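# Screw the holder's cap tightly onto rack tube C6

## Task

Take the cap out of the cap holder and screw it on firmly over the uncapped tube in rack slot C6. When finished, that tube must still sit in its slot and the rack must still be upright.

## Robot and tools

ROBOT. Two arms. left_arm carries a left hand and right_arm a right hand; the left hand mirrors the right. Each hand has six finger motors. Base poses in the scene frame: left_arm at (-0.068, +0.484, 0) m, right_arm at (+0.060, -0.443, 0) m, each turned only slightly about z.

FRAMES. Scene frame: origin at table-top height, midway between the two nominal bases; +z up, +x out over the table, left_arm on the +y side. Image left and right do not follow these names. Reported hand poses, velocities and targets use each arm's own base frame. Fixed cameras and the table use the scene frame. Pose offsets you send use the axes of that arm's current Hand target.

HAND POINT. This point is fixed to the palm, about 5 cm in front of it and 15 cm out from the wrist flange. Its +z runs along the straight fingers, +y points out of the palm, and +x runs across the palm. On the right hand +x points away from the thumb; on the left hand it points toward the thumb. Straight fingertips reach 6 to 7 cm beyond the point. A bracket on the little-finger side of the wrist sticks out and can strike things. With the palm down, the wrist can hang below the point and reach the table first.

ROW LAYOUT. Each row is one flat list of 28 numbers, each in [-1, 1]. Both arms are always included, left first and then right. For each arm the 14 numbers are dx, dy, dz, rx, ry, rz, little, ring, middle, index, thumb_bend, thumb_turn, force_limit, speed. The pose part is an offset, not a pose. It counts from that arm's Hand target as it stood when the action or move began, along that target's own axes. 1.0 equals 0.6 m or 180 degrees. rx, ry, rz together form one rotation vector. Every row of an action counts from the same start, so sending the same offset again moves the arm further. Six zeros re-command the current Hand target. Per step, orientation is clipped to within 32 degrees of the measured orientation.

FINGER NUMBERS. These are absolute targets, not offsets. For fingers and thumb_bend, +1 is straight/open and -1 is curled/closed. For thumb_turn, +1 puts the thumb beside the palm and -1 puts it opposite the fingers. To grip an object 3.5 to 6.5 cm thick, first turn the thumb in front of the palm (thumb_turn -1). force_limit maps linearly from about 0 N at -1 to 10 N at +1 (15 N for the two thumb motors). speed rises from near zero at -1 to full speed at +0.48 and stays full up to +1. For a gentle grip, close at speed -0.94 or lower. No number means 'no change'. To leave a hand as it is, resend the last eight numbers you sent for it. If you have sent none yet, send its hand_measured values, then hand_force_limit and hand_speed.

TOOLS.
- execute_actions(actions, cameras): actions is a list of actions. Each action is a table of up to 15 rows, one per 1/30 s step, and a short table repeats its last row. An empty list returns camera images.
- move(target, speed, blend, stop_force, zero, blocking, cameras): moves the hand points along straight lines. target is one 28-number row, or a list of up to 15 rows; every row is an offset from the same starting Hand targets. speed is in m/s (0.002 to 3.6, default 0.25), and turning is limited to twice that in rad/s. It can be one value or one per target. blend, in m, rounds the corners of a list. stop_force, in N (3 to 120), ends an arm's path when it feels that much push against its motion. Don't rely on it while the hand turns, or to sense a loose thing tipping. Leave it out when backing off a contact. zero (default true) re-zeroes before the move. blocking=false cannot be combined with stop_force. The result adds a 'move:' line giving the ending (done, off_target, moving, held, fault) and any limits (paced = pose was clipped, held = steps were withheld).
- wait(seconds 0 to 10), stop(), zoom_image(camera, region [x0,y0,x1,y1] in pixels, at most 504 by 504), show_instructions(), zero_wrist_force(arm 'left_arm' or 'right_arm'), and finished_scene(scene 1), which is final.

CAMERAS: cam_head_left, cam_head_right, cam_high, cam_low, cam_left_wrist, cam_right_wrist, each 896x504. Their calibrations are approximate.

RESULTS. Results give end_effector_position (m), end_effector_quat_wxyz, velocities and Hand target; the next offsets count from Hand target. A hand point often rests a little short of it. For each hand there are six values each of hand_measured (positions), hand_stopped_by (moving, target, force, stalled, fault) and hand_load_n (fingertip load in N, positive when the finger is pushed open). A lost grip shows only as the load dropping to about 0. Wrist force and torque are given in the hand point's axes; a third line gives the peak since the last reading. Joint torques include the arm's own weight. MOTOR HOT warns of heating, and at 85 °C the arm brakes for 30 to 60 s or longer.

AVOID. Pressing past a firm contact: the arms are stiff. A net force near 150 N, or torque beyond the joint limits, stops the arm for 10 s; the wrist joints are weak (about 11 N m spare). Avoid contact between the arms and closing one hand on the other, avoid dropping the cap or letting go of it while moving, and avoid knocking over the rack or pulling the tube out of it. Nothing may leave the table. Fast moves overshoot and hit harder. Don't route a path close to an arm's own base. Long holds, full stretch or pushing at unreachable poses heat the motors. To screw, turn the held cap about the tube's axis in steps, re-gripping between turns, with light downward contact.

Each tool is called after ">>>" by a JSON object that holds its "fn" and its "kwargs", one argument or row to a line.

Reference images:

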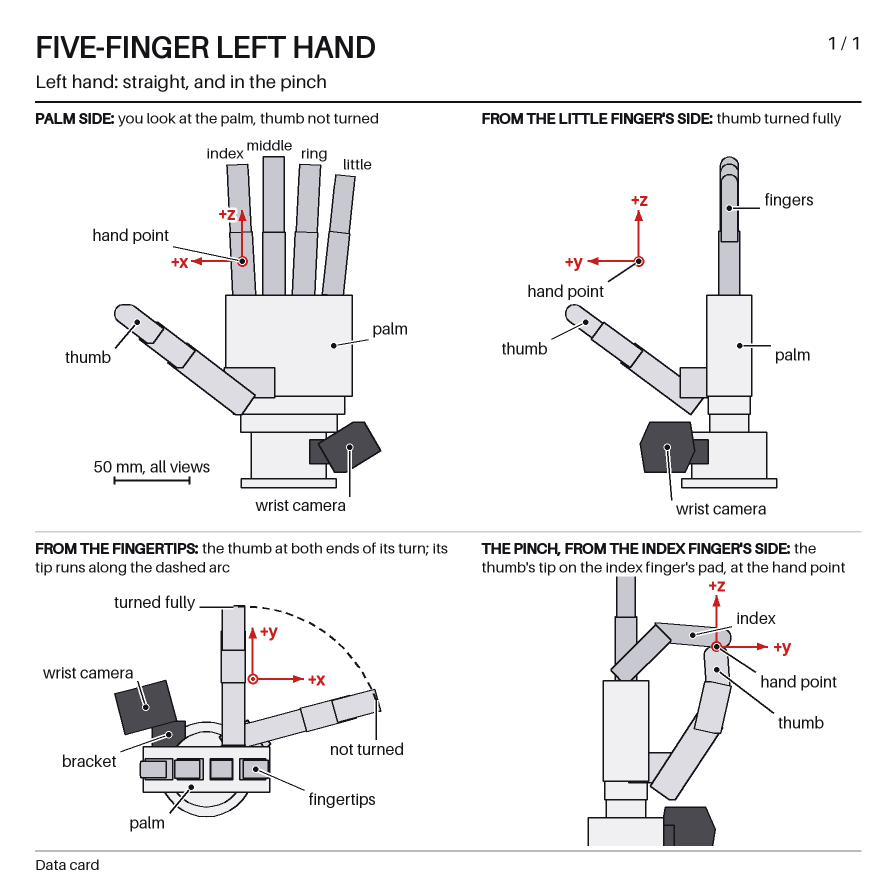

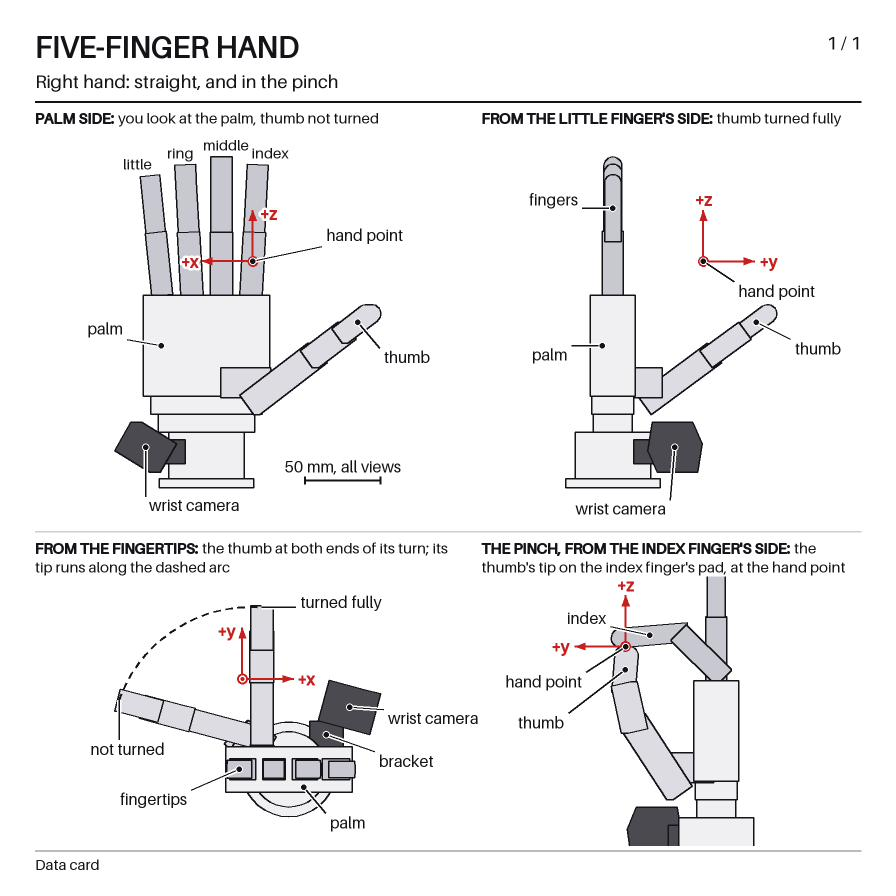

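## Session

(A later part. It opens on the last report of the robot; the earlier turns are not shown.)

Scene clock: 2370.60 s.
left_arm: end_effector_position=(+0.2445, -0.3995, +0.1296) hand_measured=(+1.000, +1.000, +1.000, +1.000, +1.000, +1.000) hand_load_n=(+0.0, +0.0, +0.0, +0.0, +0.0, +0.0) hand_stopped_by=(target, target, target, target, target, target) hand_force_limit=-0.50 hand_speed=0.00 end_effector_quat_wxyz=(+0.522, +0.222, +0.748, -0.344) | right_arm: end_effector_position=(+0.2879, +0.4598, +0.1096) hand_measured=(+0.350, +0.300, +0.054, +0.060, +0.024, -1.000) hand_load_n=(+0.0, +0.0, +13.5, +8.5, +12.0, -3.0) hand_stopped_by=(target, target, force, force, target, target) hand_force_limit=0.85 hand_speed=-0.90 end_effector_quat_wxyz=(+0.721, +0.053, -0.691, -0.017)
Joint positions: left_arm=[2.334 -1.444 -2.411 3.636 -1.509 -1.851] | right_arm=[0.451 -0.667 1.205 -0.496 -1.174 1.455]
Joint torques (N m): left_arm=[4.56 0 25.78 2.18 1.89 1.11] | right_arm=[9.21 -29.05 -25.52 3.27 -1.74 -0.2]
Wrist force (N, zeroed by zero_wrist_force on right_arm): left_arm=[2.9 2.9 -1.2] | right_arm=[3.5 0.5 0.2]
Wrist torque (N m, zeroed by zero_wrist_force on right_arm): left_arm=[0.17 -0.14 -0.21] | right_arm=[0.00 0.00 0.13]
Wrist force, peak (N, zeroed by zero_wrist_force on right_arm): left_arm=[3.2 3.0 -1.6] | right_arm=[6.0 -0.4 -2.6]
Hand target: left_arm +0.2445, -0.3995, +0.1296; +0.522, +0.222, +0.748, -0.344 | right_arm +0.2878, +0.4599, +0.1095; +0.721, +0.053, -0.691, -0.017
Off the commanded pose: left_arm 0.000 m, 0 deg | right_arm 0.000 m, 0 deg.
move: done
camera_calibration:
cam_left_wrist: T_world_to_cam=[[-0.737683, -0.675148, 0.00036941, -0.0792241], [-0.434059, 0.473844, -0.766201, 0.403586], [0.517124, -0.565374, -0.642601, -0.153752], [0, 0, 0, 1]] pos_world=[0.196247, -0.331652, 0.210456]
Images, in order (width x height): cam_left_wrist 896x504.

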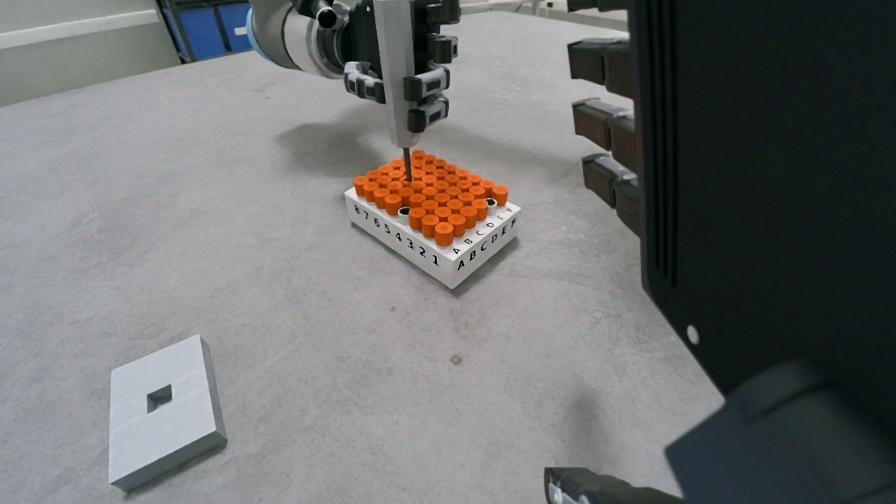

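>>> {"fn": "move", "kwargs": {
  "target": [
    [0,0,0,0,0,0,1,1,1,1,1,1,-0.5,0,0.00166,0.00017,0.00007,0,0,0,0.35,0.3,-0.2,-0.2,0.02,-1,0.85,-0.9],
    [0,0,0,0,0,0,1,1,1,1,1,1,-0.5,0,0.00232,-0.00055,-0.00245,0.0008,-0.0058,-0.0054,0.35,0.3,-0.2,-0.2,0.02,-1,0.85,-0.9]
  ],
  "speed": 0.02,
  "cameras": []
}}

>>> {"fn": "move", "kwargs": {
  "target": [0,0,0,0,0,0,1,1,1,1,1,1,-0.5,0,-0.00995,-0.001,-0.0004,0,0,0,0.35,0.3,-0.2,-0.2,0.02,-1,0.85,-0.9],
  "speed": 0.007,
  "stop_force": 3,
  "cameras": ["cam_left_wrist"]
}}

>>> {"fn": "zoom_image", "kwargs": {
  "camera": "cam_left_wrist",
  "region": [376, 130, 426, 200]
}}

Scene clock: 2378.43 s.
left_arm: end_effector_position=(+0.2445, -0.3995, +0.1296) hand_measured=(+1.000, +1.000, +1.000, +1.000, +1.000, +1.000) hand_load_n=(+0.0, +0.0, +0.0, +0.0, +0.0, +0.0) hand_stopped_by=(target, target, target, target, target, target) hand_force_limit=-0.50 hand_speed=0.00 end_effector_quat_wxyz=(+0.522, +0.222, +0.748, -0.344) | right_arm: end_effector_position=(+0.2894, +0.4595, +0.1108) hand_measured=(+0.350, +0.300, +0.054, +0.060, +0.024, -1.000) hand_load_n=(+0.0, +0.0, +13.5, +9.5, +12.0, -2.0) hand_stopped_by=(target, target, force, force, target, target) hand_force_limit=0.85 hand_speed=-0.90 end_effector_quat_wxyz=(+0.714, +0.060, -0.697, -0.022)
Joint positions: left_arm=[2.334 -1.444 -2.411 3.636 -1.509 -1.851] | right_arm=[0.449 -0.676 1.209 -0.511 -1.176 1.446]
Joint torques (N m): left_arm=[4.4 0.55 21.19 1.88 1.78 1.18] | right_arm=[-9.58 -58.41 -6.39 1.98 -1.35 0.3]
Wrist force (N, zeroed by zero_wrist_force on right_arm): left_arm=[2.9 2.8 -1.6] | right_arm=[-0.2 -0.2 0.4]
Wrist torque (N m, zeroed by zero_wrist_force on right_arm): left_arm=[0.19 -0.14 -0.22] | right_arm=[-0.03 -0.04 0.10]
Wrist force, peak (N, zeroed by zero_wrist_force on right_arm): left_arm=[3.1 3.1 -1.5] | right_arm=[3.7 0.5 0.1]
Hand target: left_arm +0.2445, -0.3995, +0.1296; +0.522, +0.222, +0.748, -0.344 | right_arm +0.2893, +0.4595, +0.1108; +0.714, +0.060, -0.697, -0.022
Off the commanded pose: left_arm 0.000 m, 0 deg | right_arm 0.000 m, 0 deg.
move: done
No camera images: "cameras" was empty.

Scene clock: 2379.70 s.
left_arm: end_effector_position=(+0.2445, -0.3995, +0.1296) hand_measured=(+1.000, +1.000, +1.000, +1.000, +1.000, +1.000) hand_load_n=(+0.0, +0.0, +0.0, +0.0, +0.0, +0.0) hand_stopped_by=(target, target, target, target, target, target) hand_force_limit=-0.50 hand_speed=0.00 end_effector_quat_wxyz=(+0.522, +0.222, +0.748, -0.344) | right_arm: end_effector_position=(+0.2894, +0.4595, +0.1097) hand_measured=(+0.350, +0.300, +0.054, +0.060, +0.024, -1.000) hand_load_n=(+0.0, +0.0, +14.0, +7.5, +12.0, -3.0) hand_stopped_by=(target, target, force, force, target, target) hand_force_limit=0.85 hand_speed=-0.90 end_effector_quat_wxyz=(+0.714, +0.060, -0.697, -0.022)
Joint positions: left_arm=[2.334 -1.444 -2.411 3.636 -1.509 -1.851] | right_arm=[0.449 -0.674 1.209 -0.513 -1.176 1.446]
Joint torques (N m): left_arm=[5.33 0.11 19.59 2.01 1.91 1.13] | right_arm=[-7.79 -65.7 -21.78 3.09 -0.32 0]
Wrist force (N, zeroed by zero_wrist_force on right_arm): left_arm=[3.0 3.1 -1.6] | right_arm=[3.7 -0.1 -0.4]
Wrist torque (N m, zeroed by zero_wrist_force on right_arm): left_arm=[0.23 -0.17 -0.22] | right_arm=[-0.02 -0.04 0.15]
Wrist force, peak (N, zeroed by zero_wrist_force on right_arm): left_arm=[2.9 3.2 -1.8] | right_arm=[5.4 -0.3 -0.6]
Hand target: left_arm +0.2445, -0.3995, +0.1296; +0.522, +0.222, +0.748, -0.344 | right_arm +0.2894, +0.4595, +0.1097; +0.714, +0.060, -0.697, -0.022 (not the last commanded pose)
Off the commanded pose: left_arm 0.000 m, 0 deg | right_arm 0.005 m, 0 deg.
move: contact (right_arm)
camera_calibration:
cam_left_wrist: T_world_to_cam=[[-0.737683, -0.675148, 0.00036941, -0.0792241], [-0.434059, 0.473844, -0.766201, 0.403586], [0.517124, -0.565374, -0.642601, -0.153752], [0, 0, 0, 1]] pos_world=[0.196247, -0.331652, 0.210456]
Images, in order (width x height): cam_left_wrist 896x504.

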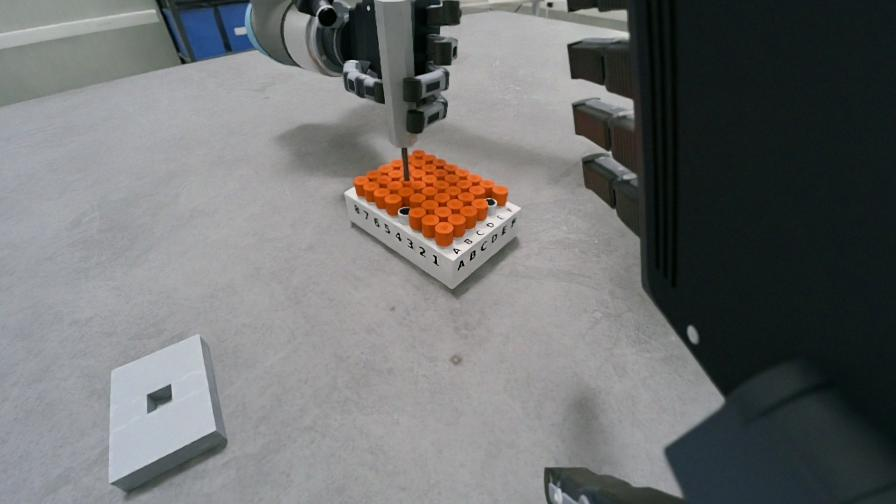

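Scaled by 7.200.

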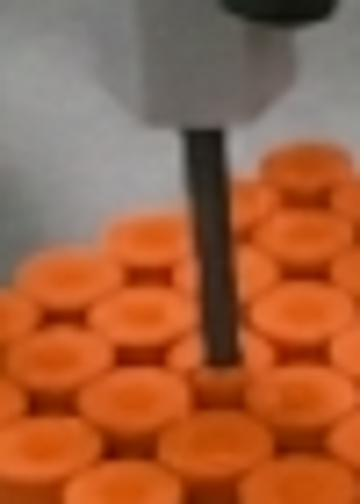

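>>> {"fn": "wait", "kwargs": {
  "seconds": 0,
  "cameras": ["cam_left_wrist"]
}}

>>> {"fn": "zoom_image", "kwargs": {
  "camera": "cam_left_wrist",
  "region": [376, 130, 426, 200]
}}

Scene clock: 2388.30 s.
left_arm: end_effector_position=(+0.2445, -0.3995, +0.1296) hand_measured=(+1.000, +1.000, +1.000, +1.000, +1.000, +1.000) hand_load_n=(+0.0, +0.0, +0.0, -0.5, +0.0, +0.0) hand_stopped_by=(target, target, target, target, target, target) hand_force_limit=-0.50 hand_speed=0.00 end_effector_quat_wxyz=(+0.522, +0.222, +0.748, -0.344) | right_arm: end_effector_position=(+0.2894, +0.4595, +0.1097) hand_measured=(+0.350, +0.300, +0.054, +0.060, +0.024, -1.000) hand_load_n=(+0.0, +0.0, +13.5, +7.5, +12.0, -3.0) hand_stopped_by=(target, target, force, force, target, target) hand_force_limit=0.85 hand_speed=-0.90 end_effector_quat_wxyz=(+0.714, +0.060, -0.697, -0.022)
Joint positions: left_arm=[2.334 -1.444 -2.411 3.636 -1.509 -1.851] | right_arm=[0.449 -0.674 1.209 -0.513 -1.176 1.446]
Joint torques (N m): left_arm=[4.88 0.74 17.32 1.79 1.6 1.02] | right_arm=[-6.49 -65.02 -22.15 3.19 -0.26 -1.4]
Wrist force (N, zeroed by zero_wrist_force on right_arm): left_arm=[3.0 3.0 -1.7] | right_arm=[3.8 -0.2 -0.4]
Wrist torque (N m, zeroed by zero_wrist_force on right_arm): left_arm=[0.21 -0.16 -0.21] | right_arm=[-0.02 -0.05 0.15]
Wrist force, peak (N, zeroed by zero_wrist_force on right_arm): left_arm=[2.9 3.2 -1.6] | right_arm=[4.6 0.2 -0.7]
Hand target: left_arm +0.2445, -0.3995, +0.1296; +0.522, +0.222, +0.748, -0.344 | right_arm +0.2894, +0.4595, +0.1097; +0.714, +0.060, -0.697, -0.022 (not the last commanded pose)
Off the commanded pose: left_arm 0.000 m, 0 deg | right_arm 0.005 m, 0 deg.
camera_calibration:
cam_left_wrist: T_world_to_cam=[[-0.737683, -0.675148, 0.00036941, -0.0792241], [-0.434059, 0.473844, -0.766201, 0.403586], [0.517124, -0.565374, -0.642601, -0.153752], [0, 0, 0, 1]] pos_world=[0.196247, -0.331652, 0.210456]
Images, in order (width x height): cam_left_wrist 896x504.

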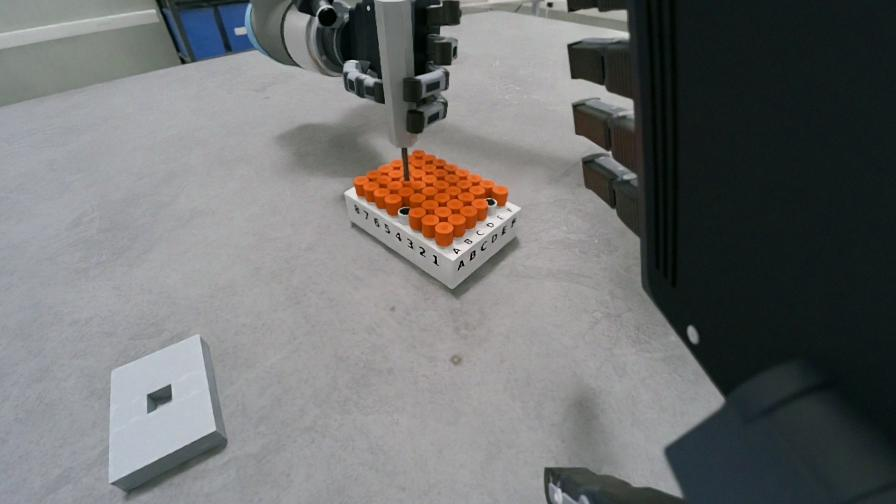

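Scaled by 7.200.

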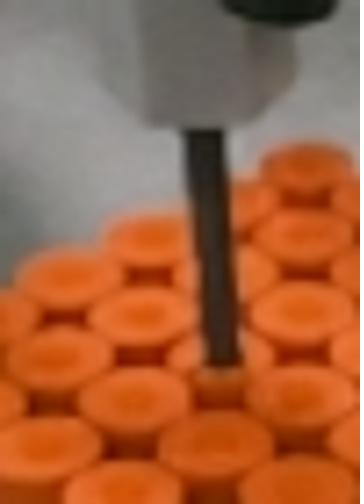

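>>> {"fn": "move", "kwargs": {
  "target": [
    [0,0,0,0,0,0,1,1,1,1,1,1,-0.5,0,-0.00016,-0.00214,-0.00043,-0.04136,-0.00485,-0.00088,0.35,0.3,-0.2,-0.2,0.02,-1,0.85,-0.9],
    [0,0,0,0,0,0,1,1,1,1,1,1,-0.5,0,-0.00033,-0.00427,-0.00045,-0.08273,-0.00969,-0.00177,0.35,0.3,-0.2,-0.2,0.02,-1,0.85,-0.9]
  ],
  "speed": 0.06,
  "blend": 0.001,
  "cameras": ["cam_left_wrist"]
}}

>>> {"fn": "zoom_image", "kwargs": {
  "camera": "cam_left_wrist",
  "region": [376, 130, 426, 200]
}}

Scene clock: 2396.97 s.
left_arm: end_effector_position=(+0.2445, -0.3995, +0.1296) hand_measured=(+1.000, +1.000, +1.000, +1.000, +1.000, +1.000) hand_load_n=(+0.0, +0.0, +0.0, +0.0, +0.0, +0.0) hand_stopped_by=(target, target, target, target, target, target) hand_force_limit=-0.50 hand_speed=0.00 end_effector_quat_wxyz=(+0.522, +0.222, +0.748, -0.344) | right_arm: end_effector_position=(+0.2899, +0.4570, +0.1093) hand_measured=(+0.350, +0.300, +0.054, +0.060, +0.024, -1.000) hand_load_n=(+0.0, +0.0, +13.5, +8.5, +12.0, -2.0) hand_stopped_by=(target, target, force, force, target, target) hand_force_limit=0.85 hand_speed=-0.90 end_effector_quat_wxyz=(+0.705, -0.032, -0.699, -0.115)
Joint positions: left_arm=[2.334 -1.444 -2.411 3.636 -1.509 -1.851] | right_arm=[0.367 -0.788 1.435 -0.622 -0.996 1.441]
Joint torques (N m): left_arm=[5.47 -0.65 12.67 1.39 1.63 1.24] | right_arm=[10.01 -27.98 -24.23 4.04 -1.77 -0.38]
Wrist force (N, zeroed by zero_wrist_force on right_arm): left_arm=[3.0 3.0 -1.6] | right_arm=[0.0 -0.6 -0.4]
Wrist torque (N m, zeroed by zero_wrist_force on right_arm): left_arm=[0.20 -0.16 -0.21] | right_arm=[-0.04 -0.10 0.12]
Wrist force, peak (N, zeroed by zero_wrist_force on right_arm): left_arm=[3.2 2.9 -1.7] | right_arm=[4.6 0.2 -0.8]
Hand target: left_arm +0.2445, -0.3995, +0.1296; +0.522, +0.222, +0.748, -0.344 | right_arm +0.2898, +0.4570, +0.1092; +0.705, -0.032, -0.699, -0.115
Off the commanded pose: left_arm 0.000 m, 0 deg | right_arm 0.000 m, 0 deg.
move: done
camera_calibration:
cam_left_wrist: T_world_to_cam=[[-0.737683, -0.675148, 0.00036941, -0.0792241], [-0.434059, 0.473844, -0.766201, 0.403586], [0.517124, -0.565374, -0.642601, -0.153752], [0, 0, 0, 1]] pos_world=[0.196247, -0.331652, 0.210456]
Images, in order (width x height): cam_left_wrist 896x504.

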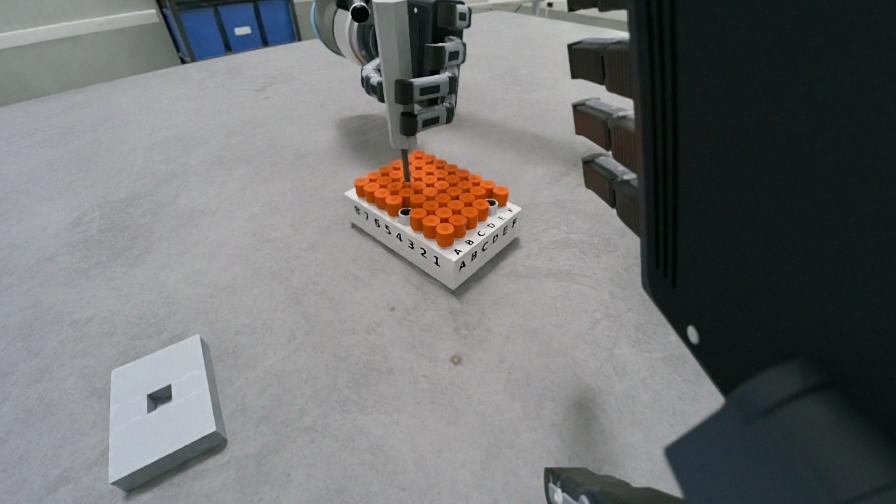

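Scaled by 7.200.

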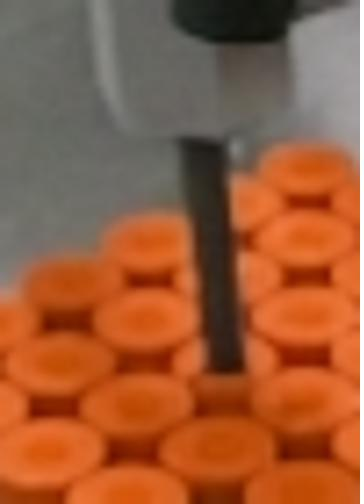

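>>> {"fn": "zoom_image", "kwargs": {
  "camera": "cam_left_wrist",
  "region": [335, 130, 535, 300]
}}

Scaled by 2.520.

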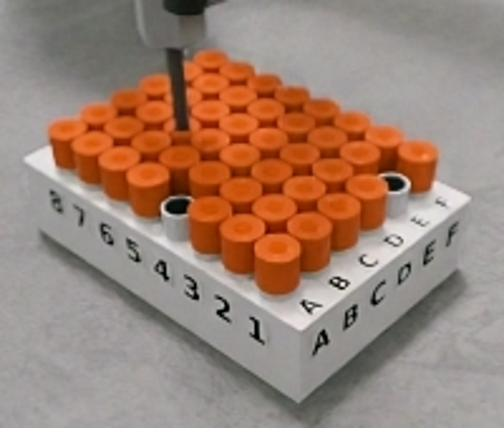

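>>> {"fn": "zoom_image", "kwargs": {
  "camera": "cam_left_wrist",
  "region": [382, 155, 432, 205]
}}

Scaled by 10.080.

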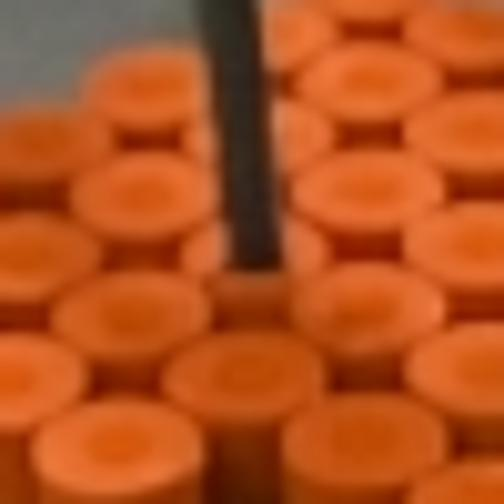

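>>> {"fn": "move", "kwargs": {
  "target": [
    [0,0,0,0,0,0,1,1,1,1,1,1,-0.5,0,0.00007,-0.00035,-0.00116,0,0,0,0.35,0.3,-0.2,-0.2,0.02,-1,0.85,-0.9],
    [0,0,0,0,0,0,1,1,1,1,1,1,-0.5,0,-0.00167,-0.00054,-0.0012,0,0,0,0.35,0.3,-0.2,-0.2,0.02,-1,0.85,-0.9]
  ],
  "speed": 0.007,
  "stop_force": 3.5,
  "cameras": ["cam_left_wrist"]
}}

>>> {"fn": "zoom_image", "kwargs": {
  "camera": "cam_left_wrist",
  "region": [382, 155, 432, 205]
}}

Scene clock: 2410.97 s.
left_arm: end_effector_position=(+0.2445, -0.3995, +0.1296) hand_measured=(+1.000, +1.000, +1.000, +1.000, +1.000, +1.000) hand_load_n=(+0.0, +0.0, +0.0, +0.0, +0.0, +0.0) hand_stopped_by=(target, target, target, target, target, target) hand_force_limit=-0.50 hand_speed=0.00 end_effector_quat_wxyz=(+0.522, +0.222, +0.748, -0.344) | right_arm: end_effector_position=(+0.2904, +0.4566, +0.1081) hand_measured=(+0.350, +0.300, +0.054, +0.060, +0.024, -1.000) hand_load_n=(+0.0, +0.0, +13.0, +9.0, +12.0, -2.0) hand_stopped_by=(target, target, force, force, target, target) hand_force_limit=0.85 hand_speed=-0.90 end_effector_quat_wxyz=(+0.705, -0.032, -0.699, -0.115)
Joint positions: left_arm=[2.334 -1.444 -2.411 3.636 -1.509 -1.851] | right_arm=[0.366 -0.785 1.433 -0.624 -0.997 1.441]
Joint torques (N m): left_arm=[4.92 -0.08 7.6 1.29 1.68 1.31] | right_arm=[-9.62 -35.98 -1.61 2.15 0.65 1.43]
Wrist force (N, zeroed by zero_wrist_force on right_arm): left_arm=[3.0 3.0 -1.5] | right_arm=[-0.1 -0.6 -0.3]
Wrist torque (N m, zeroed by zero_wrist_force on right_arm): left_arm=[0.20 -0.16 -0.21] | right_arm=[-0.01 -0.07 0.13]
Wrist force, peak (N, zeroed by zero_wrist_force on right_arm): left_arm=[3.0 3.1 -1.7] | right_arm=[0.0 -0.8 -0.4]
Hand target: left_arm +0.2445, -0.3995, +0.1296; +0.522, +0.222, +0.748, -0.344 | right_arm +0.2904, +0.4566, +0.1081; +0.705, -0.032, -0.699, -0.115
Off the commanded pose: left_arm 0.000 m, 0 deg | right_arm 0.000 m, 0 deg.
move: done
camera_calibration:
cam_left_wrist: T_world_to_cam=[[-0.737683, -0.675148, 0.00036941, -0.0792241], [-0.434059, 0.473844, -0.766201, 0.403586], [0.517124, -0.565374, -0.642601, -0.153752], [0, 0, 0, 1]] pos_world=[0.196247, -0.331652, 0.210456]
Images, in order (width x height): cam_left_wrist 896x504.

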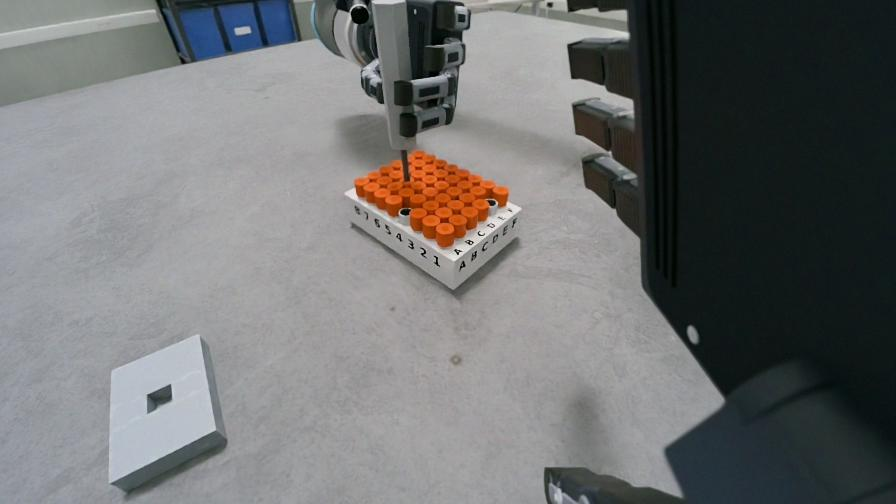

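Scaled by 10.080.

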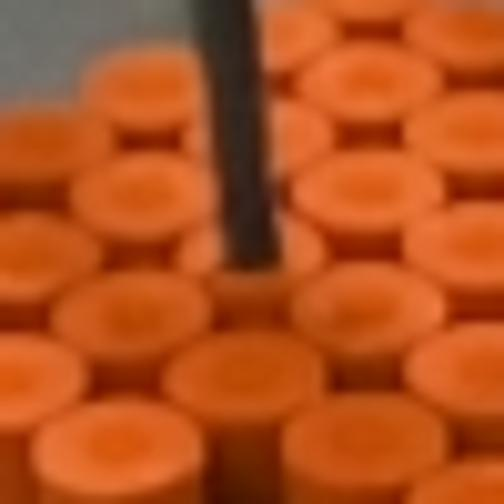

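>>> {"fn": "move", "kwargs": {
  "target": [0,0,0,0,0,0,1,1,1,1,1,1,-0.5,0,-0.00414,-0.00048,-0.00009,0,0,0,0.35,0.3,-0.2,-0.2,0.02,-1,0.85,-0.9],
  "speed": 0.006,
  "stop_force": 3,
  "cameras": ["cam_left_wrist"]
}}

>>> {"fn": "zoom_image", "kwargs": {
  "camera": "cam_left_wrist",
  "region": [382, 155, 432, 205]
}}

Scene clock: 2414.87 s.
left_arm: end_effector_position=(+0.2445, -0.3995, +0.1296) hand_measured=(+1.000, +1.000, +1.000, +1.000, +1.000, +1.000) hand_load_n=(+0.0, +0.0, -0.5, +0.0, +0.0, +0.0) hand_stopped_by=(target, target, target, target, target, target) hand_force_limit=-0.50 hand_speed=0.00 end_effector_quat_wxyz=(+0.522, +0.222, +0.748, -0.344) | right_arm: end_effector_position=(+0.2904, +0.4566, +0.1064) hand_measured=(+0.350, +0.300, +0.054, +0.060, +0.024, -1.000) hand_load_n=(+0.0, +0.0, +13.5, +8.5, +12.0, -2.5) hand_stopped_by=(target, target, force, force, target, target) hand_force_limit=0.85 hand_speed=-0.90 end_effector_quat_wxyz=(+0.705, -0.032, -0.699, -0.115)
Joint positions: left_arm=[2.334 -1.444 -2.411 3.636 -1.509 -1.851] | right_arm=[0.366 -0.783 1.434 -0.627 -0.997 1.441]
Joint torques (N m): left_arm=[5.74 -1.67 5.06 1.07 1.73 0.98] | right_arm=[-9.48 -57.58 -18.38 3 1.97 0.55]
Wrist force (N, zeroed by zero_wrist_force on right_arm): left_arm=[2.7 2.9 -1.7] | right_arm=[4.5 0.1 -0.2]
Wrist torque (N m, zeroed by zero_wrist_force on right_arm): left_arm=[0.20 -0.14 -0.22] | right_arm=[-0.01 0.00 0.14]
Wrist force, peak (N, zeroed by zero_wrist_force on right_arm): left_arm=[3.1 3.1 -1.6] | right_arm=[5.1 0.3 -0.1]
Hand target: left_arm +0.2445, -0.3995, +0.1296; +0.522, +0.222, +0.748, -0.344 | right_arm +0.2904, +0.4567, +0.1064; +0.705, -0.032, -0.699, -0.115 (not the last commanded pose)
Off the commanded pose: left_arm 0.000 m, 0 deg | right_arm 0.001 m, 0 deg.
move: contact (right_arm)
camera_calibration:
cam_left_wrist: T_world_to_cam=[[-0.737683, -0.675148, 0.00036941, -0.0792241], [-0.434059, 0.473844, -0.766201, 0.403586], [0.517124, -0.565374, -0.642601, -0.153752], [0, 0, 0, 1]] pos_world=[0.196247, -0.331652, 0.210456]
Images, in order (width x height): cam_left_wrist 896x504.

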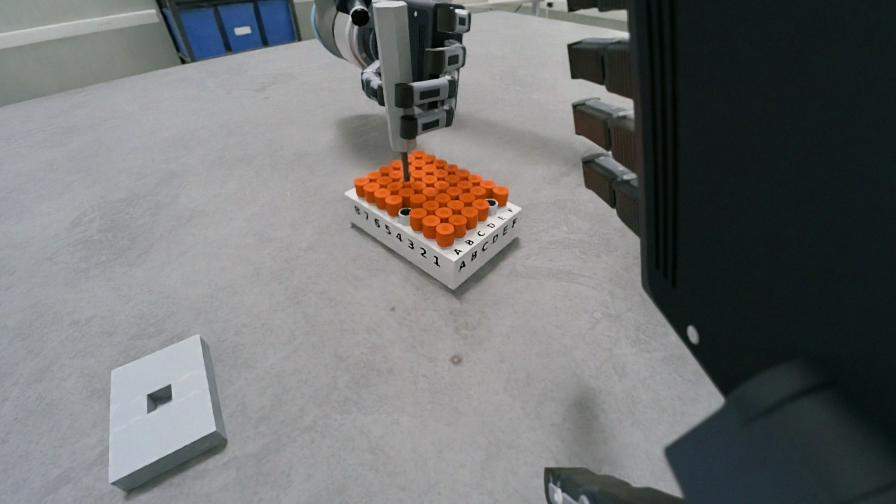

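Scaled by 10.080.

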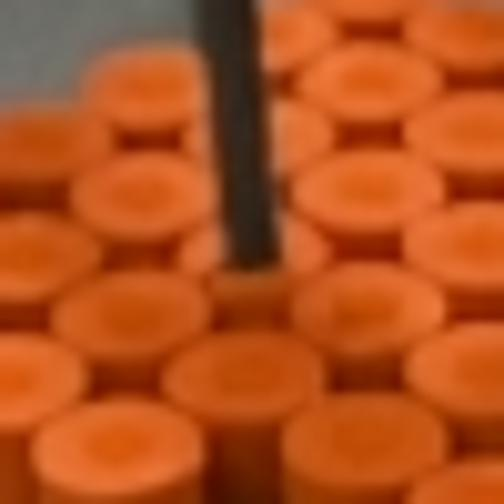

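>>> {"fn": "move", "kwargs": {
  "target": [0,0,0,0,0,0,1,1,1,1,1,1,-0.5,0,-0.00215,-0.00025,-0.00005,0,0,0,0.35,0.3,-0.2,-0.2,0.02,-1,0.85,-0.9],
  "speed": 0.006,
  "stop_force": 4,
  "cameras": ["cam_left_wrist"]
}}

>>> {"fn": "zoom_image", "kwargs": {
  "camera": "cam_left_wrist",
  "region": [382, 155, 432, 205]
}}

>>> {"fn": "zoom_image", "kwargs": {
  "camera": "cam_left_wrist",
  "region": [330, 0, 470, 180]
}}

Scene clock: 2417.60 s.
left_arm: end_effector_position=(+0.2445, -0.3995, +0.1296) hand_measured=(+1.000, +1.000, +1.000, +1.000, +1.000, +1.000) hand_load_n=(+0.0, +0.0, -0.5, +0.0, +0.0, +0.0) hand_stopped_by=(target, target, target, target, target, target) hand_force_limit=-0.50 hand_speed=0.00 end_effector_quat_wxyz=(+0.522, +0.222, +0.748, -0.344) | right_arm: end_effector_position=(+0.2904, +0.4567, +0.1052) hand_measured=(+0.350, +0.300, +0.054, +0.060, +0.024, -1.000) hand_load_n=(+0.0, +0.0, +14.0, +7.0, +12.5, -4.0) hand_stopped_by=(target, target, force, force, target, target) hand_force_limit=0.85 hand_speed=-0.90 end_effector_quat_wxyz=(+0.705, -0.032, -0.699, -0.115)
Joint positions: left_arm=[2.334 -1.444 -2.411 3.636 -1.509 -1.851] | right_arm=[0.366 -0.781 1.435 -0.629 -0.997 1.441]
Joint torques (N m): left_arm=[5.34 -0.72 1.73 0.9 1.83 1.13] | right_arm=[-10.12 -48.4 -13.32 1.54 1.8 0.41]
Wrist force (N, zeroed by zero_wrist_force on right_arm): left_arm=[2.9 3.0 -1.6] | right_arm=[9.8 0.9 0.0]
Wrist torque (N m, zeroed by zero_wrist_force on right_arm): left_arm=[0.21 -0.14 -0.21] | right_arm=[0.01 0.01 0.19]
Wrist force, peak (N, zeroed by zero_wrist_force on right_arm): left_arm=[3.0 3.0 -1.8] | right_arm=[10.4 1.3 -0.1]
Hand target: left_arm +0.2445, -0.3995, +0.1296; +0.522, +0.222, +0.748, -0.344 | right_arm +0.2905, +0.4567, +0.1053; +0.705, -0.032, -0.699, -0.115
Off the commanded pose: left_arm 0.000 m, 0 deg | right_arm 0.000 m, 0 deg.
move: contact (right_arm)
camera_calibration:
cam_left_wrist: T_world_to_cam=[[-0.737683, -0.675148, 0.00036941, -0.0792241], [-0.434059, 0.473844, -0.766201, 0.403586], [0.517124, -0.565374, -0.642601, -0.153752], [0, 0, 0, 1]] pos_world=[0.196247, -0.331652, 0.210456]
Images, in order (width x height): cam_left_wrist 896x504.

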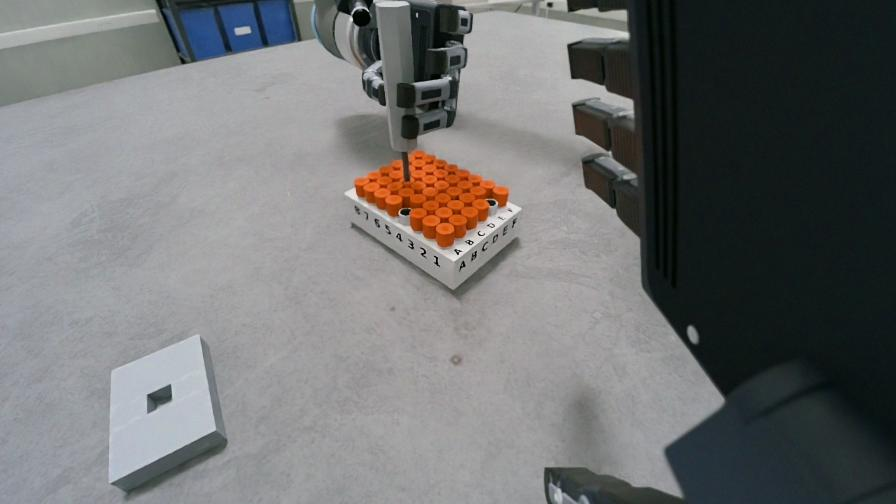

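Scaled by 10.080.

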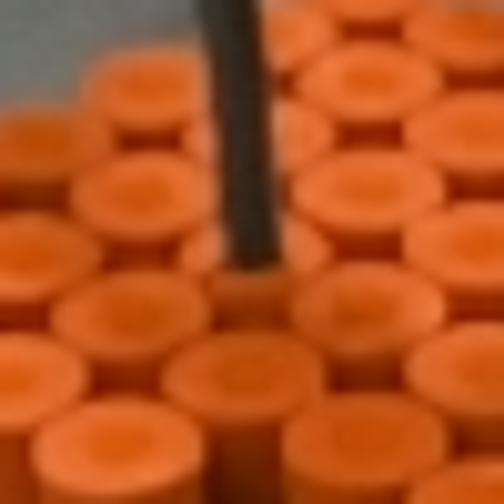

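Scaled by 2.800.

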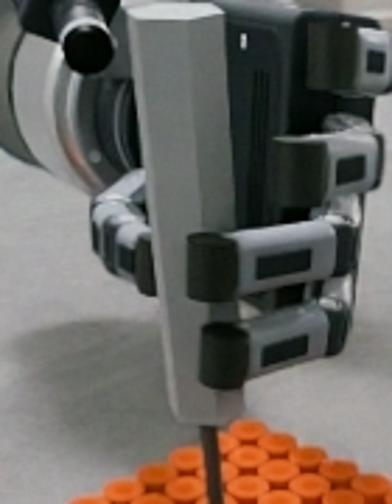

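>>> {"fn": "move", "kwargs": {
  "target": [
    [0,0,0,0,0,0,1,1,1,1,1,1,-0.5,0,0.00009,-0.00221,-0.00008,-0.04138,-0.00482,-0.00087,0.35,0.3,-0.2,-0.2,0.02,-1,0.85,-0.9],
    [0,0,0,0,0,0,1,1,1,1,1,1,-0.5,0,0.00017,-0.00441,0.00025,-0.08275,-0.00964,-0.00173,0.35,0.3,-0.2,-0.2,0.02,-1,0.85,-0.9]
  ],
  "speed": 0.06,
  "blend": 0.001,
  "cameras": ["cam_left_wrist"]
}}

>>> {"fn": "zoom_image", "kwargs": {
  "camera": "cam_left_wrist",
  "region": [382, 155, 432, 205]
}}

>>> {"fn": "zoom_image", "kwargs": {
  "camera": "cam_left_wrist",
  "region": [330, 0, 470, 180]
}}

Scene clock: 2424.73 s.
left_arm: end_effector_position=(+0.2445, -0.3995, +0.1296) hand_measured=(+1.000, +1.000, +1.000, +1.000, +1.000, +1.000) hand_load_n=(+0.0, +0.0, +0.0, +0.0, +0.0, +0.0) hand_stopped_by=(target, target, target, target, target, target) hand_force_limit=-0.50 hand_speed=0.00 end_effector_quat_wxyz=(+0.522, +0.222, +0.748, -0.344) | right_arm: end_effector_position=(+0.2898, +0.4541, +0.1052) hand_measured=(+0.350, +0.300, +0.054, +0.060, +0.024, -1.000) hand_load_n=(+0.0, +0.0, +13.5, +7.0, +15.0, -2.5) hand_stopped_by=(target, target, force, force, target, target) hand_force_limit=0.85 hand_speed=-0.90 end_effector_quat_wxyz=(+0.684, -0.123, -0.689, -0.207) end_effector_velocity=(-0.001, +0.000, +0.000) end_effector_angular_velocity=(+0.000, +0.001, +0.007)
Joint positions: left_arm=[2.334 -1.444 -2.411 3.636 -1.509 -1.851] | right_arm=[0.291 -0.897 1.66 -0.735 -0.811 1.434]
Joint velocities: left_arm=[within noise] | right_arm=[0.001 0.002 -0.004 0.003 -0.006 -0.001]
Joint torques (N m): left_arm=[4.98 -1.45 1.47 0.72 1.86 1.12] | right_arm=[6.84 -21.92 -19.8 3.63 -1.73 -0.12]
Wrist force (N, zeroed by zero_wrist_force on right_arm): left_arm=[2.9 2.9 -1.6] | right_arm=[1.7 0.3 -0.7]
Wrist torque (N m, zeroed by zero_wrist_force on right_arm): left_arm=[0.19 -0.15 -0.21] | right_arm=[0.10 -0.08 0.09]
Wrist force, peak (N, zeroed by zero_wrist_force on right_arm): left_arm=[3.1 3.2 -1.5] | right_arm=[10.4 1.0 -0.1]
Hand target: left_arm +0.2445, -0.3995, +0.1296; +0.522, +0.222, +0.748, -0.344 | right_arm +0.2898, +0.4541, +0.1051; +0.684, -0.123, -0.689, -0.206
Off the commanded pose: left_arm 0.000 m, 0 deg | right_arm 0.000 m, 0 deg.
move: done
camera_calibration:
cam_left_wrist: T_world_to_cam=[[-0.737683, -0.675148, 0.00036941, -0.0792241], [-0.434059, 0.473844, -0.766201, 0.403586], [0.517124, -0.565374, -0.642601, -0.153752], [0, 0, 0, 1]] pos_world=[0.196247, -0.331652, 0.210456]
Images, in order (width x height): cam_left_wrist 896x504.

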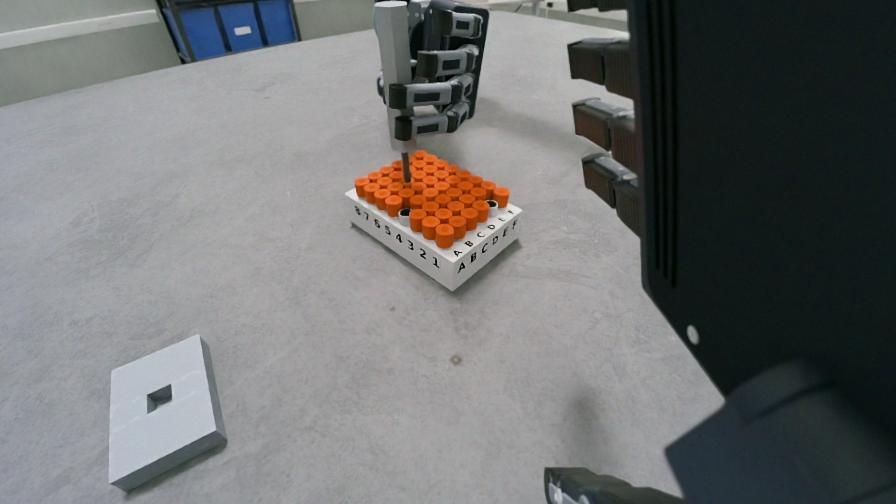

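Scaled by 10.080.

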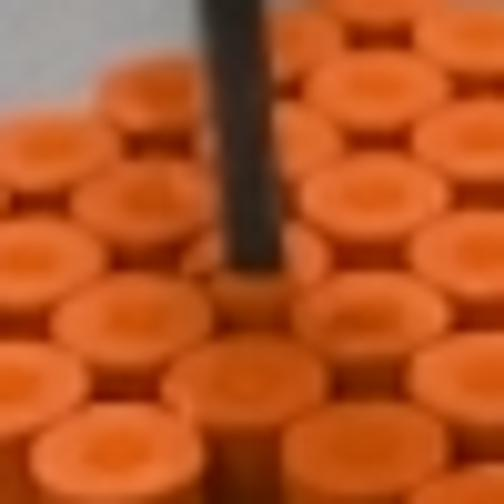

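Scaled by 2.800.

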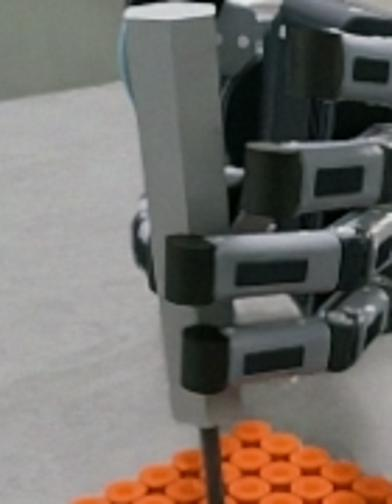

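>>> {"fn": "move", "kwargs": {
  "target": [
    [0,0,0,0,0,0,1,1,1,1,1,1,-0.5,0,-0.00041,-0.00217,-0.00057,-0.0414,-0.00488,-0.00085,0.35,0.3,-0.2,-0.2,0.02,-1,0.85,-0.9],
    [0,0,0,0,0,0,1,1,1,1,1,1,-0.5,0,-0.00082,-0.00434,-0.00072,-0.08279,-0.00975,-0.0017,0.35,0.3,-0.2,-0.2,0.02,-1,0.85,-0.9]
  ],
  "speed": 0.06,
  "blend": 0.001,
  "cameras": ["cam_left_wrist"]
}}

>>> {"fn": "zoom_image", "kwargs": {
  "camera": "cam_left_wrist",
  "region": [382, 155, 432, 205]
}}

>>> {"fn": "zoom_image", "kwargs": {
  "camera": "cam_left_wrist",
  "region": [330, 0, 470, 180]
}}

Scene clock: 2432.03 s.
left_arm: end_effector_position=(+0.2445, -0.3995, +0.1296) hand_measured=(+1.000, +1.000, +1.000, +1.000, +1.000, +1.000) hand_load_n=(+0.0, +0.0, +0.0, +0.0, +0.0, +0.0) hand_stopped_by=(target, target, target, target, target, target) hand_force_limit=-0.50 hand_speed=0.00 end_effector_quat_wxyz=(+0.522, +0.222, +0.748, -0.344) | right_arm: end_effector_position=(+0.2891, +0.4516, +0.1044) hand_measured=(+0.350, +0.300, +0.054, +0.060, +0.024, -1.000) hand_load_n=(+0.0, +0.0, +13.0, +8.0, +15.5, -1.5) hand_stopped_by=(target, target, force, force, target, target) hand_force_limit=0.85 hand_speed=-0.90 end_effector_quat_wxyz=(+0.651, -0.212, -0.667, -0.294)
Joint positions: left_arm=[2.334 -1.444 -2.411 3.636 -1.509 -1.851] | right_arm=[0.227 -1.01 1.88 -0.835 -0.612 1.425]
Joint torques (N m): left_arm=[4.78 -1.61 2.19 0.49 1.76 1.11] | right_arm=[8.97 -18.82 -18.54 3.02 -1.51 0.89]
Wrist force (N, zeroed by zero_wrist_force on right_arm): left_arm=[3.0 2.8 -1.6] | right_arm=[0.9 0.1 -0.1]
Wrist torque (N m, zeroed by zero_wrist_force on right_arm): left_arm=[0.17 -0.16 -0.20] | right_arm=[0.09 -0.03 0.09]
Wrist force, peak (N, zeroed by zero_wrist_force on right_arm): left_arm=[3.0 2.9 -1.8] | right_arm=[7.1 1.2 -0.2]
Hand target: left_arm +0.2445, -0.3995, +0.1296; +0.522, +0.222, +0.748, -0.344 | right_arm +0.2890, +0.4517, +0.1043; +0.651, -0.212, -0.667, -0.294
Off the commanded pose: left_arm 0.000 m, 0 deg | right_arm 0.000 m, 0 deg.
move: done
camera_calibration:
cam_left_wrist: T_world_to_cam=[[-0.737683, -0.675148, 0.00036941, -0.0792241], [-0.434059, 0.473844, -0.766201, 0.403586], [0.517124, -0.565374, -0.642601, -0.153752], [0, 0, 0, 1]] pos_world=[0.196247, -0.331652, 0.210456]
Images, in order (width x height): cam_left_wrist 896x504.

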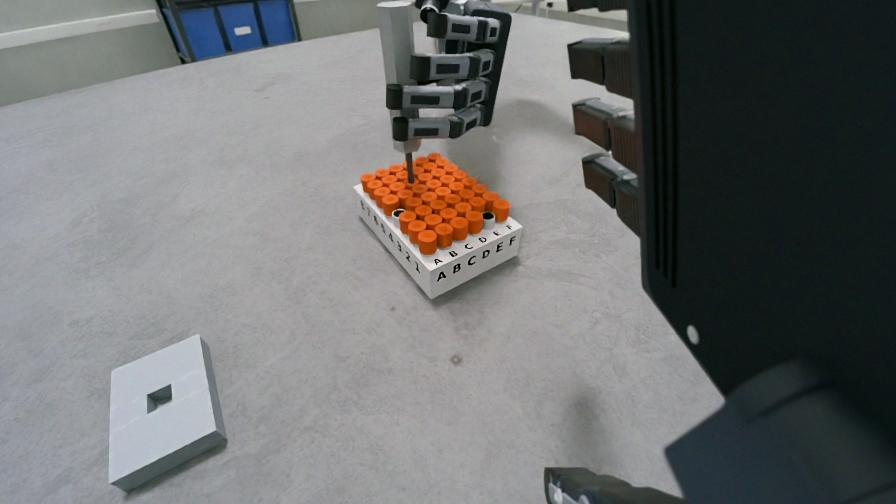

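Scaled by 10.080.

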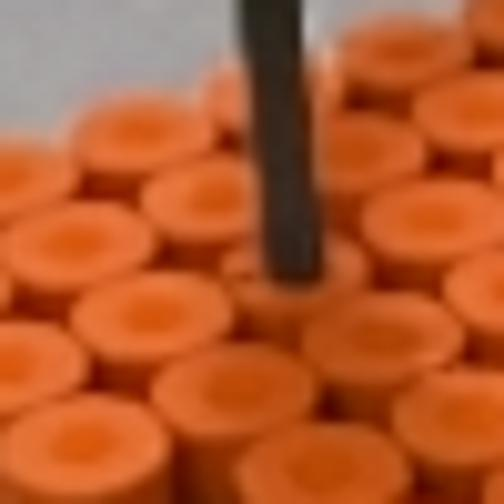

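Scaled by 2.800.

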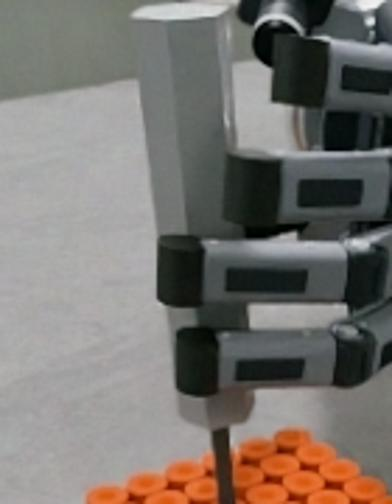

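>>> {"fn": "zoom_image", "kwargs": {
  "camera": "cam_left_wrist",
  "region": [396, 162, 426, 192]
}}

>>> {"fn": "zoom_image", "kwargs": {
  "camera": "cam_left_wrist",
  "region": [340, 130, 540, 310]
}}

Scaled by 16.800.

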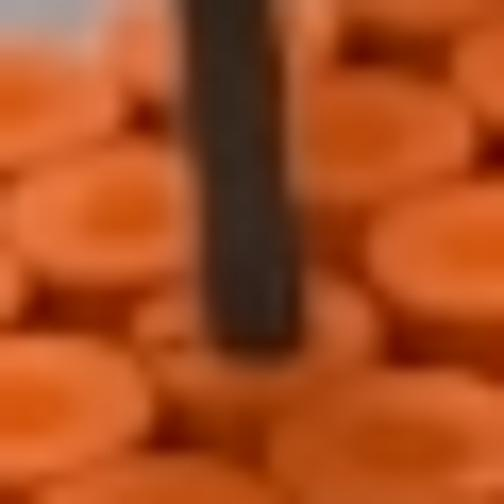

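Scaled by 2.520.

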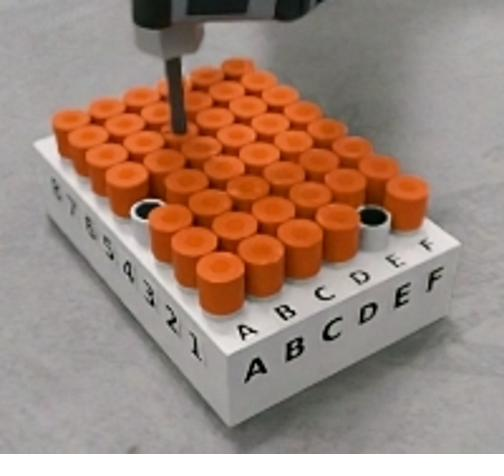

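>>> {"fn": "move", "kwargs": {
  "target": [0,0,0,0,0,0,-1,-1,-1,1,1,-1,-0.5,0,0,0,0,0,0,0,0.35,0.3,-0.2,-0.2,0.02,-1,0.85,-0.9],
  "cameras": ["cam_left_wrist", "cam_low", "cam_high"]
}}

Scene clock: 2470.20 s.
left_arm: end_effector_position=(+0.2445, -0.3995, +0.1296) hand_measured=(-1.000, -1.000, -1.000, +1.000, +1.000, -1.000) hand_load_n=(+0.0, +0.0, +0.0, -0.5, +0.0, +0.0) hand_stopped_by=(target, target, target, target, target, target) hand_force_limit=-0.50 hand_speed=0.00 end_effector_quat_wxyz=(+0.522, +0.222, +0.748, -0.344) | right_arm: end_effector_position=(+0.2890, +0.4517, +0.1043) hand_measured=(+0.350, +0.300, +0.054, +0.060, +0.024, -1.000) hand_load_n=(+0.0, +0.0, +13.0, +9.0, +13.5, -1.5) hand_stopped_by=(target, target, force, force, target, target) hand_force_limit=0.85 hand_speed=-0.90 end_effector_quat_wxyz=(+0.651, -0.212, -0.667, -0.294)
Joint positions: left_arm=[2.334 -1.444 -2.411 3.636 -1.509 -1.851] | right_arm=[0.227 -1.009 1.88 -0.835 -0.612 1.425]
Joint torques (N m): left_arm=[5.18 -1.43 0.98 0.38 1.63 0.99] | right_arm=[9.58 -16.92 -19.67 1.86 1.3 0.92]
Wrist force (N, zeroed by zero_wrist_force on right_arm): left_arm=[2.9 2.9 -1.5] | right_arm=[1.5 0.1 0.2]
Wrist torque (N m, zeroed by zero_wrist_force on right_arm): left_arm=[0.20 -0.16 -0.23] | right_arm=[0.04 0.02 0.08]
Wrist force, peak (N, zeroed by zero_wrist_force on right_arm): left_arm=[3.0 3.2 -1.5] | right_arm=[1.8 0.4 0.4]
Hand target: left_arm +0.2445, -0.3995, +0.1296; +0.522, +0.222, +0.748, -0.344 | right_arm +0.2890, +0.4517, +0.1043; +0.651, -0.212, -0.667, -0.294
Off the commanded pose: left_arm 0.000 m, 0 deg | right_arm 0.000 m, 0 deg.
move: done
camera_calibration:
cam_left_wrist: T_world_to_cam=[[-0.737683, -0.675148, 0.00036941, -0.0792241], [-0.434059, 0.473844, -0.766201, 0.403586], [0.517124, -0.565374, -0.642601, -0.153752], [0, 0, 0, 1]] pos_world=[0.196247, -0.331652, 0.210456]
Images, in order (width x height): cam_high 896x504, cam_low 896x504, cam_left_wrist 896x504.

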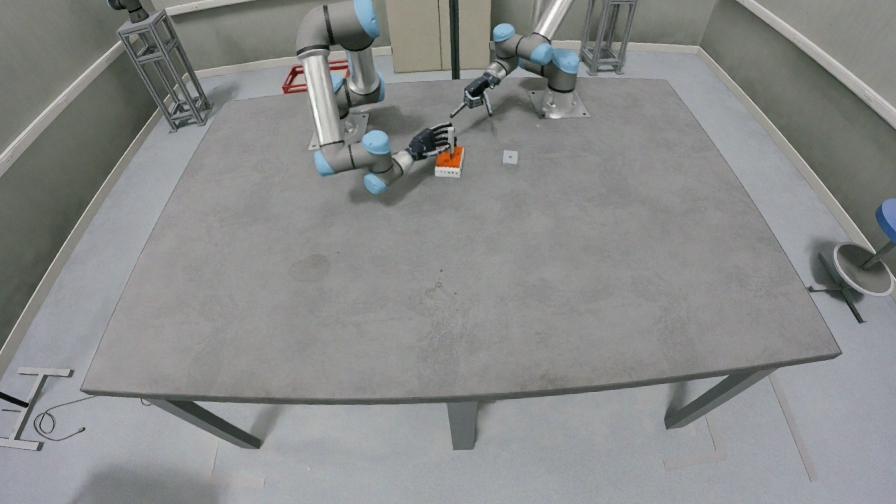

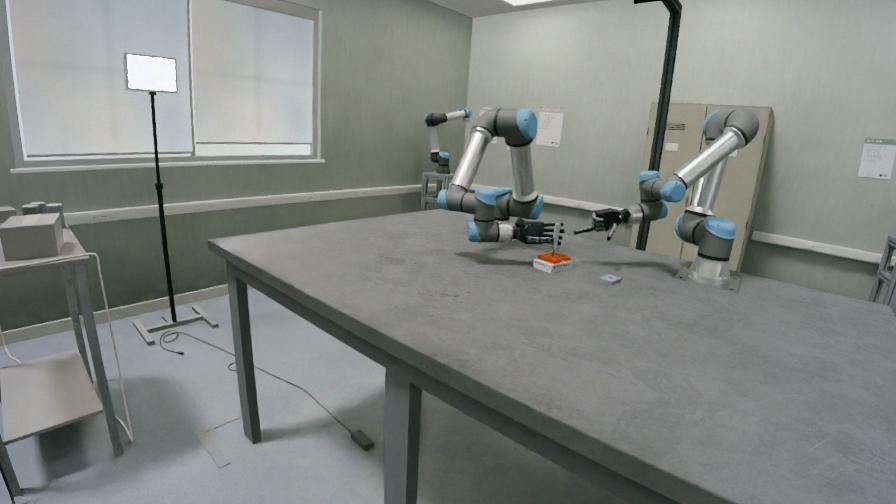

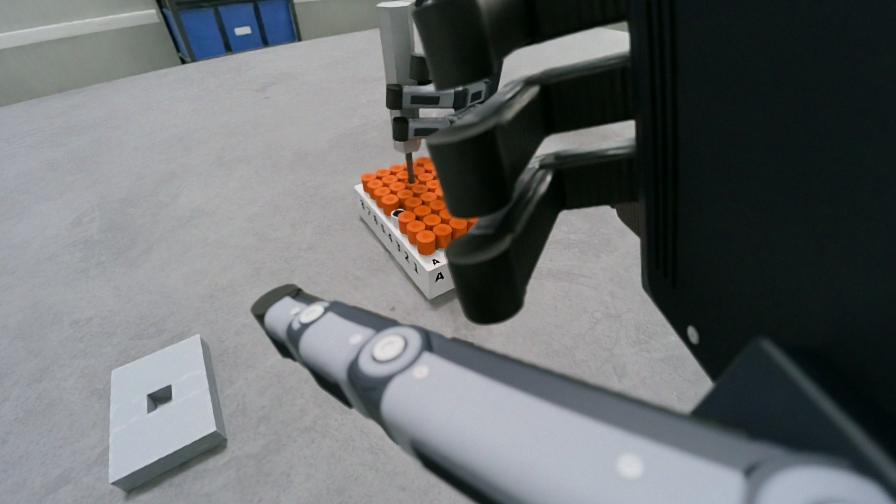

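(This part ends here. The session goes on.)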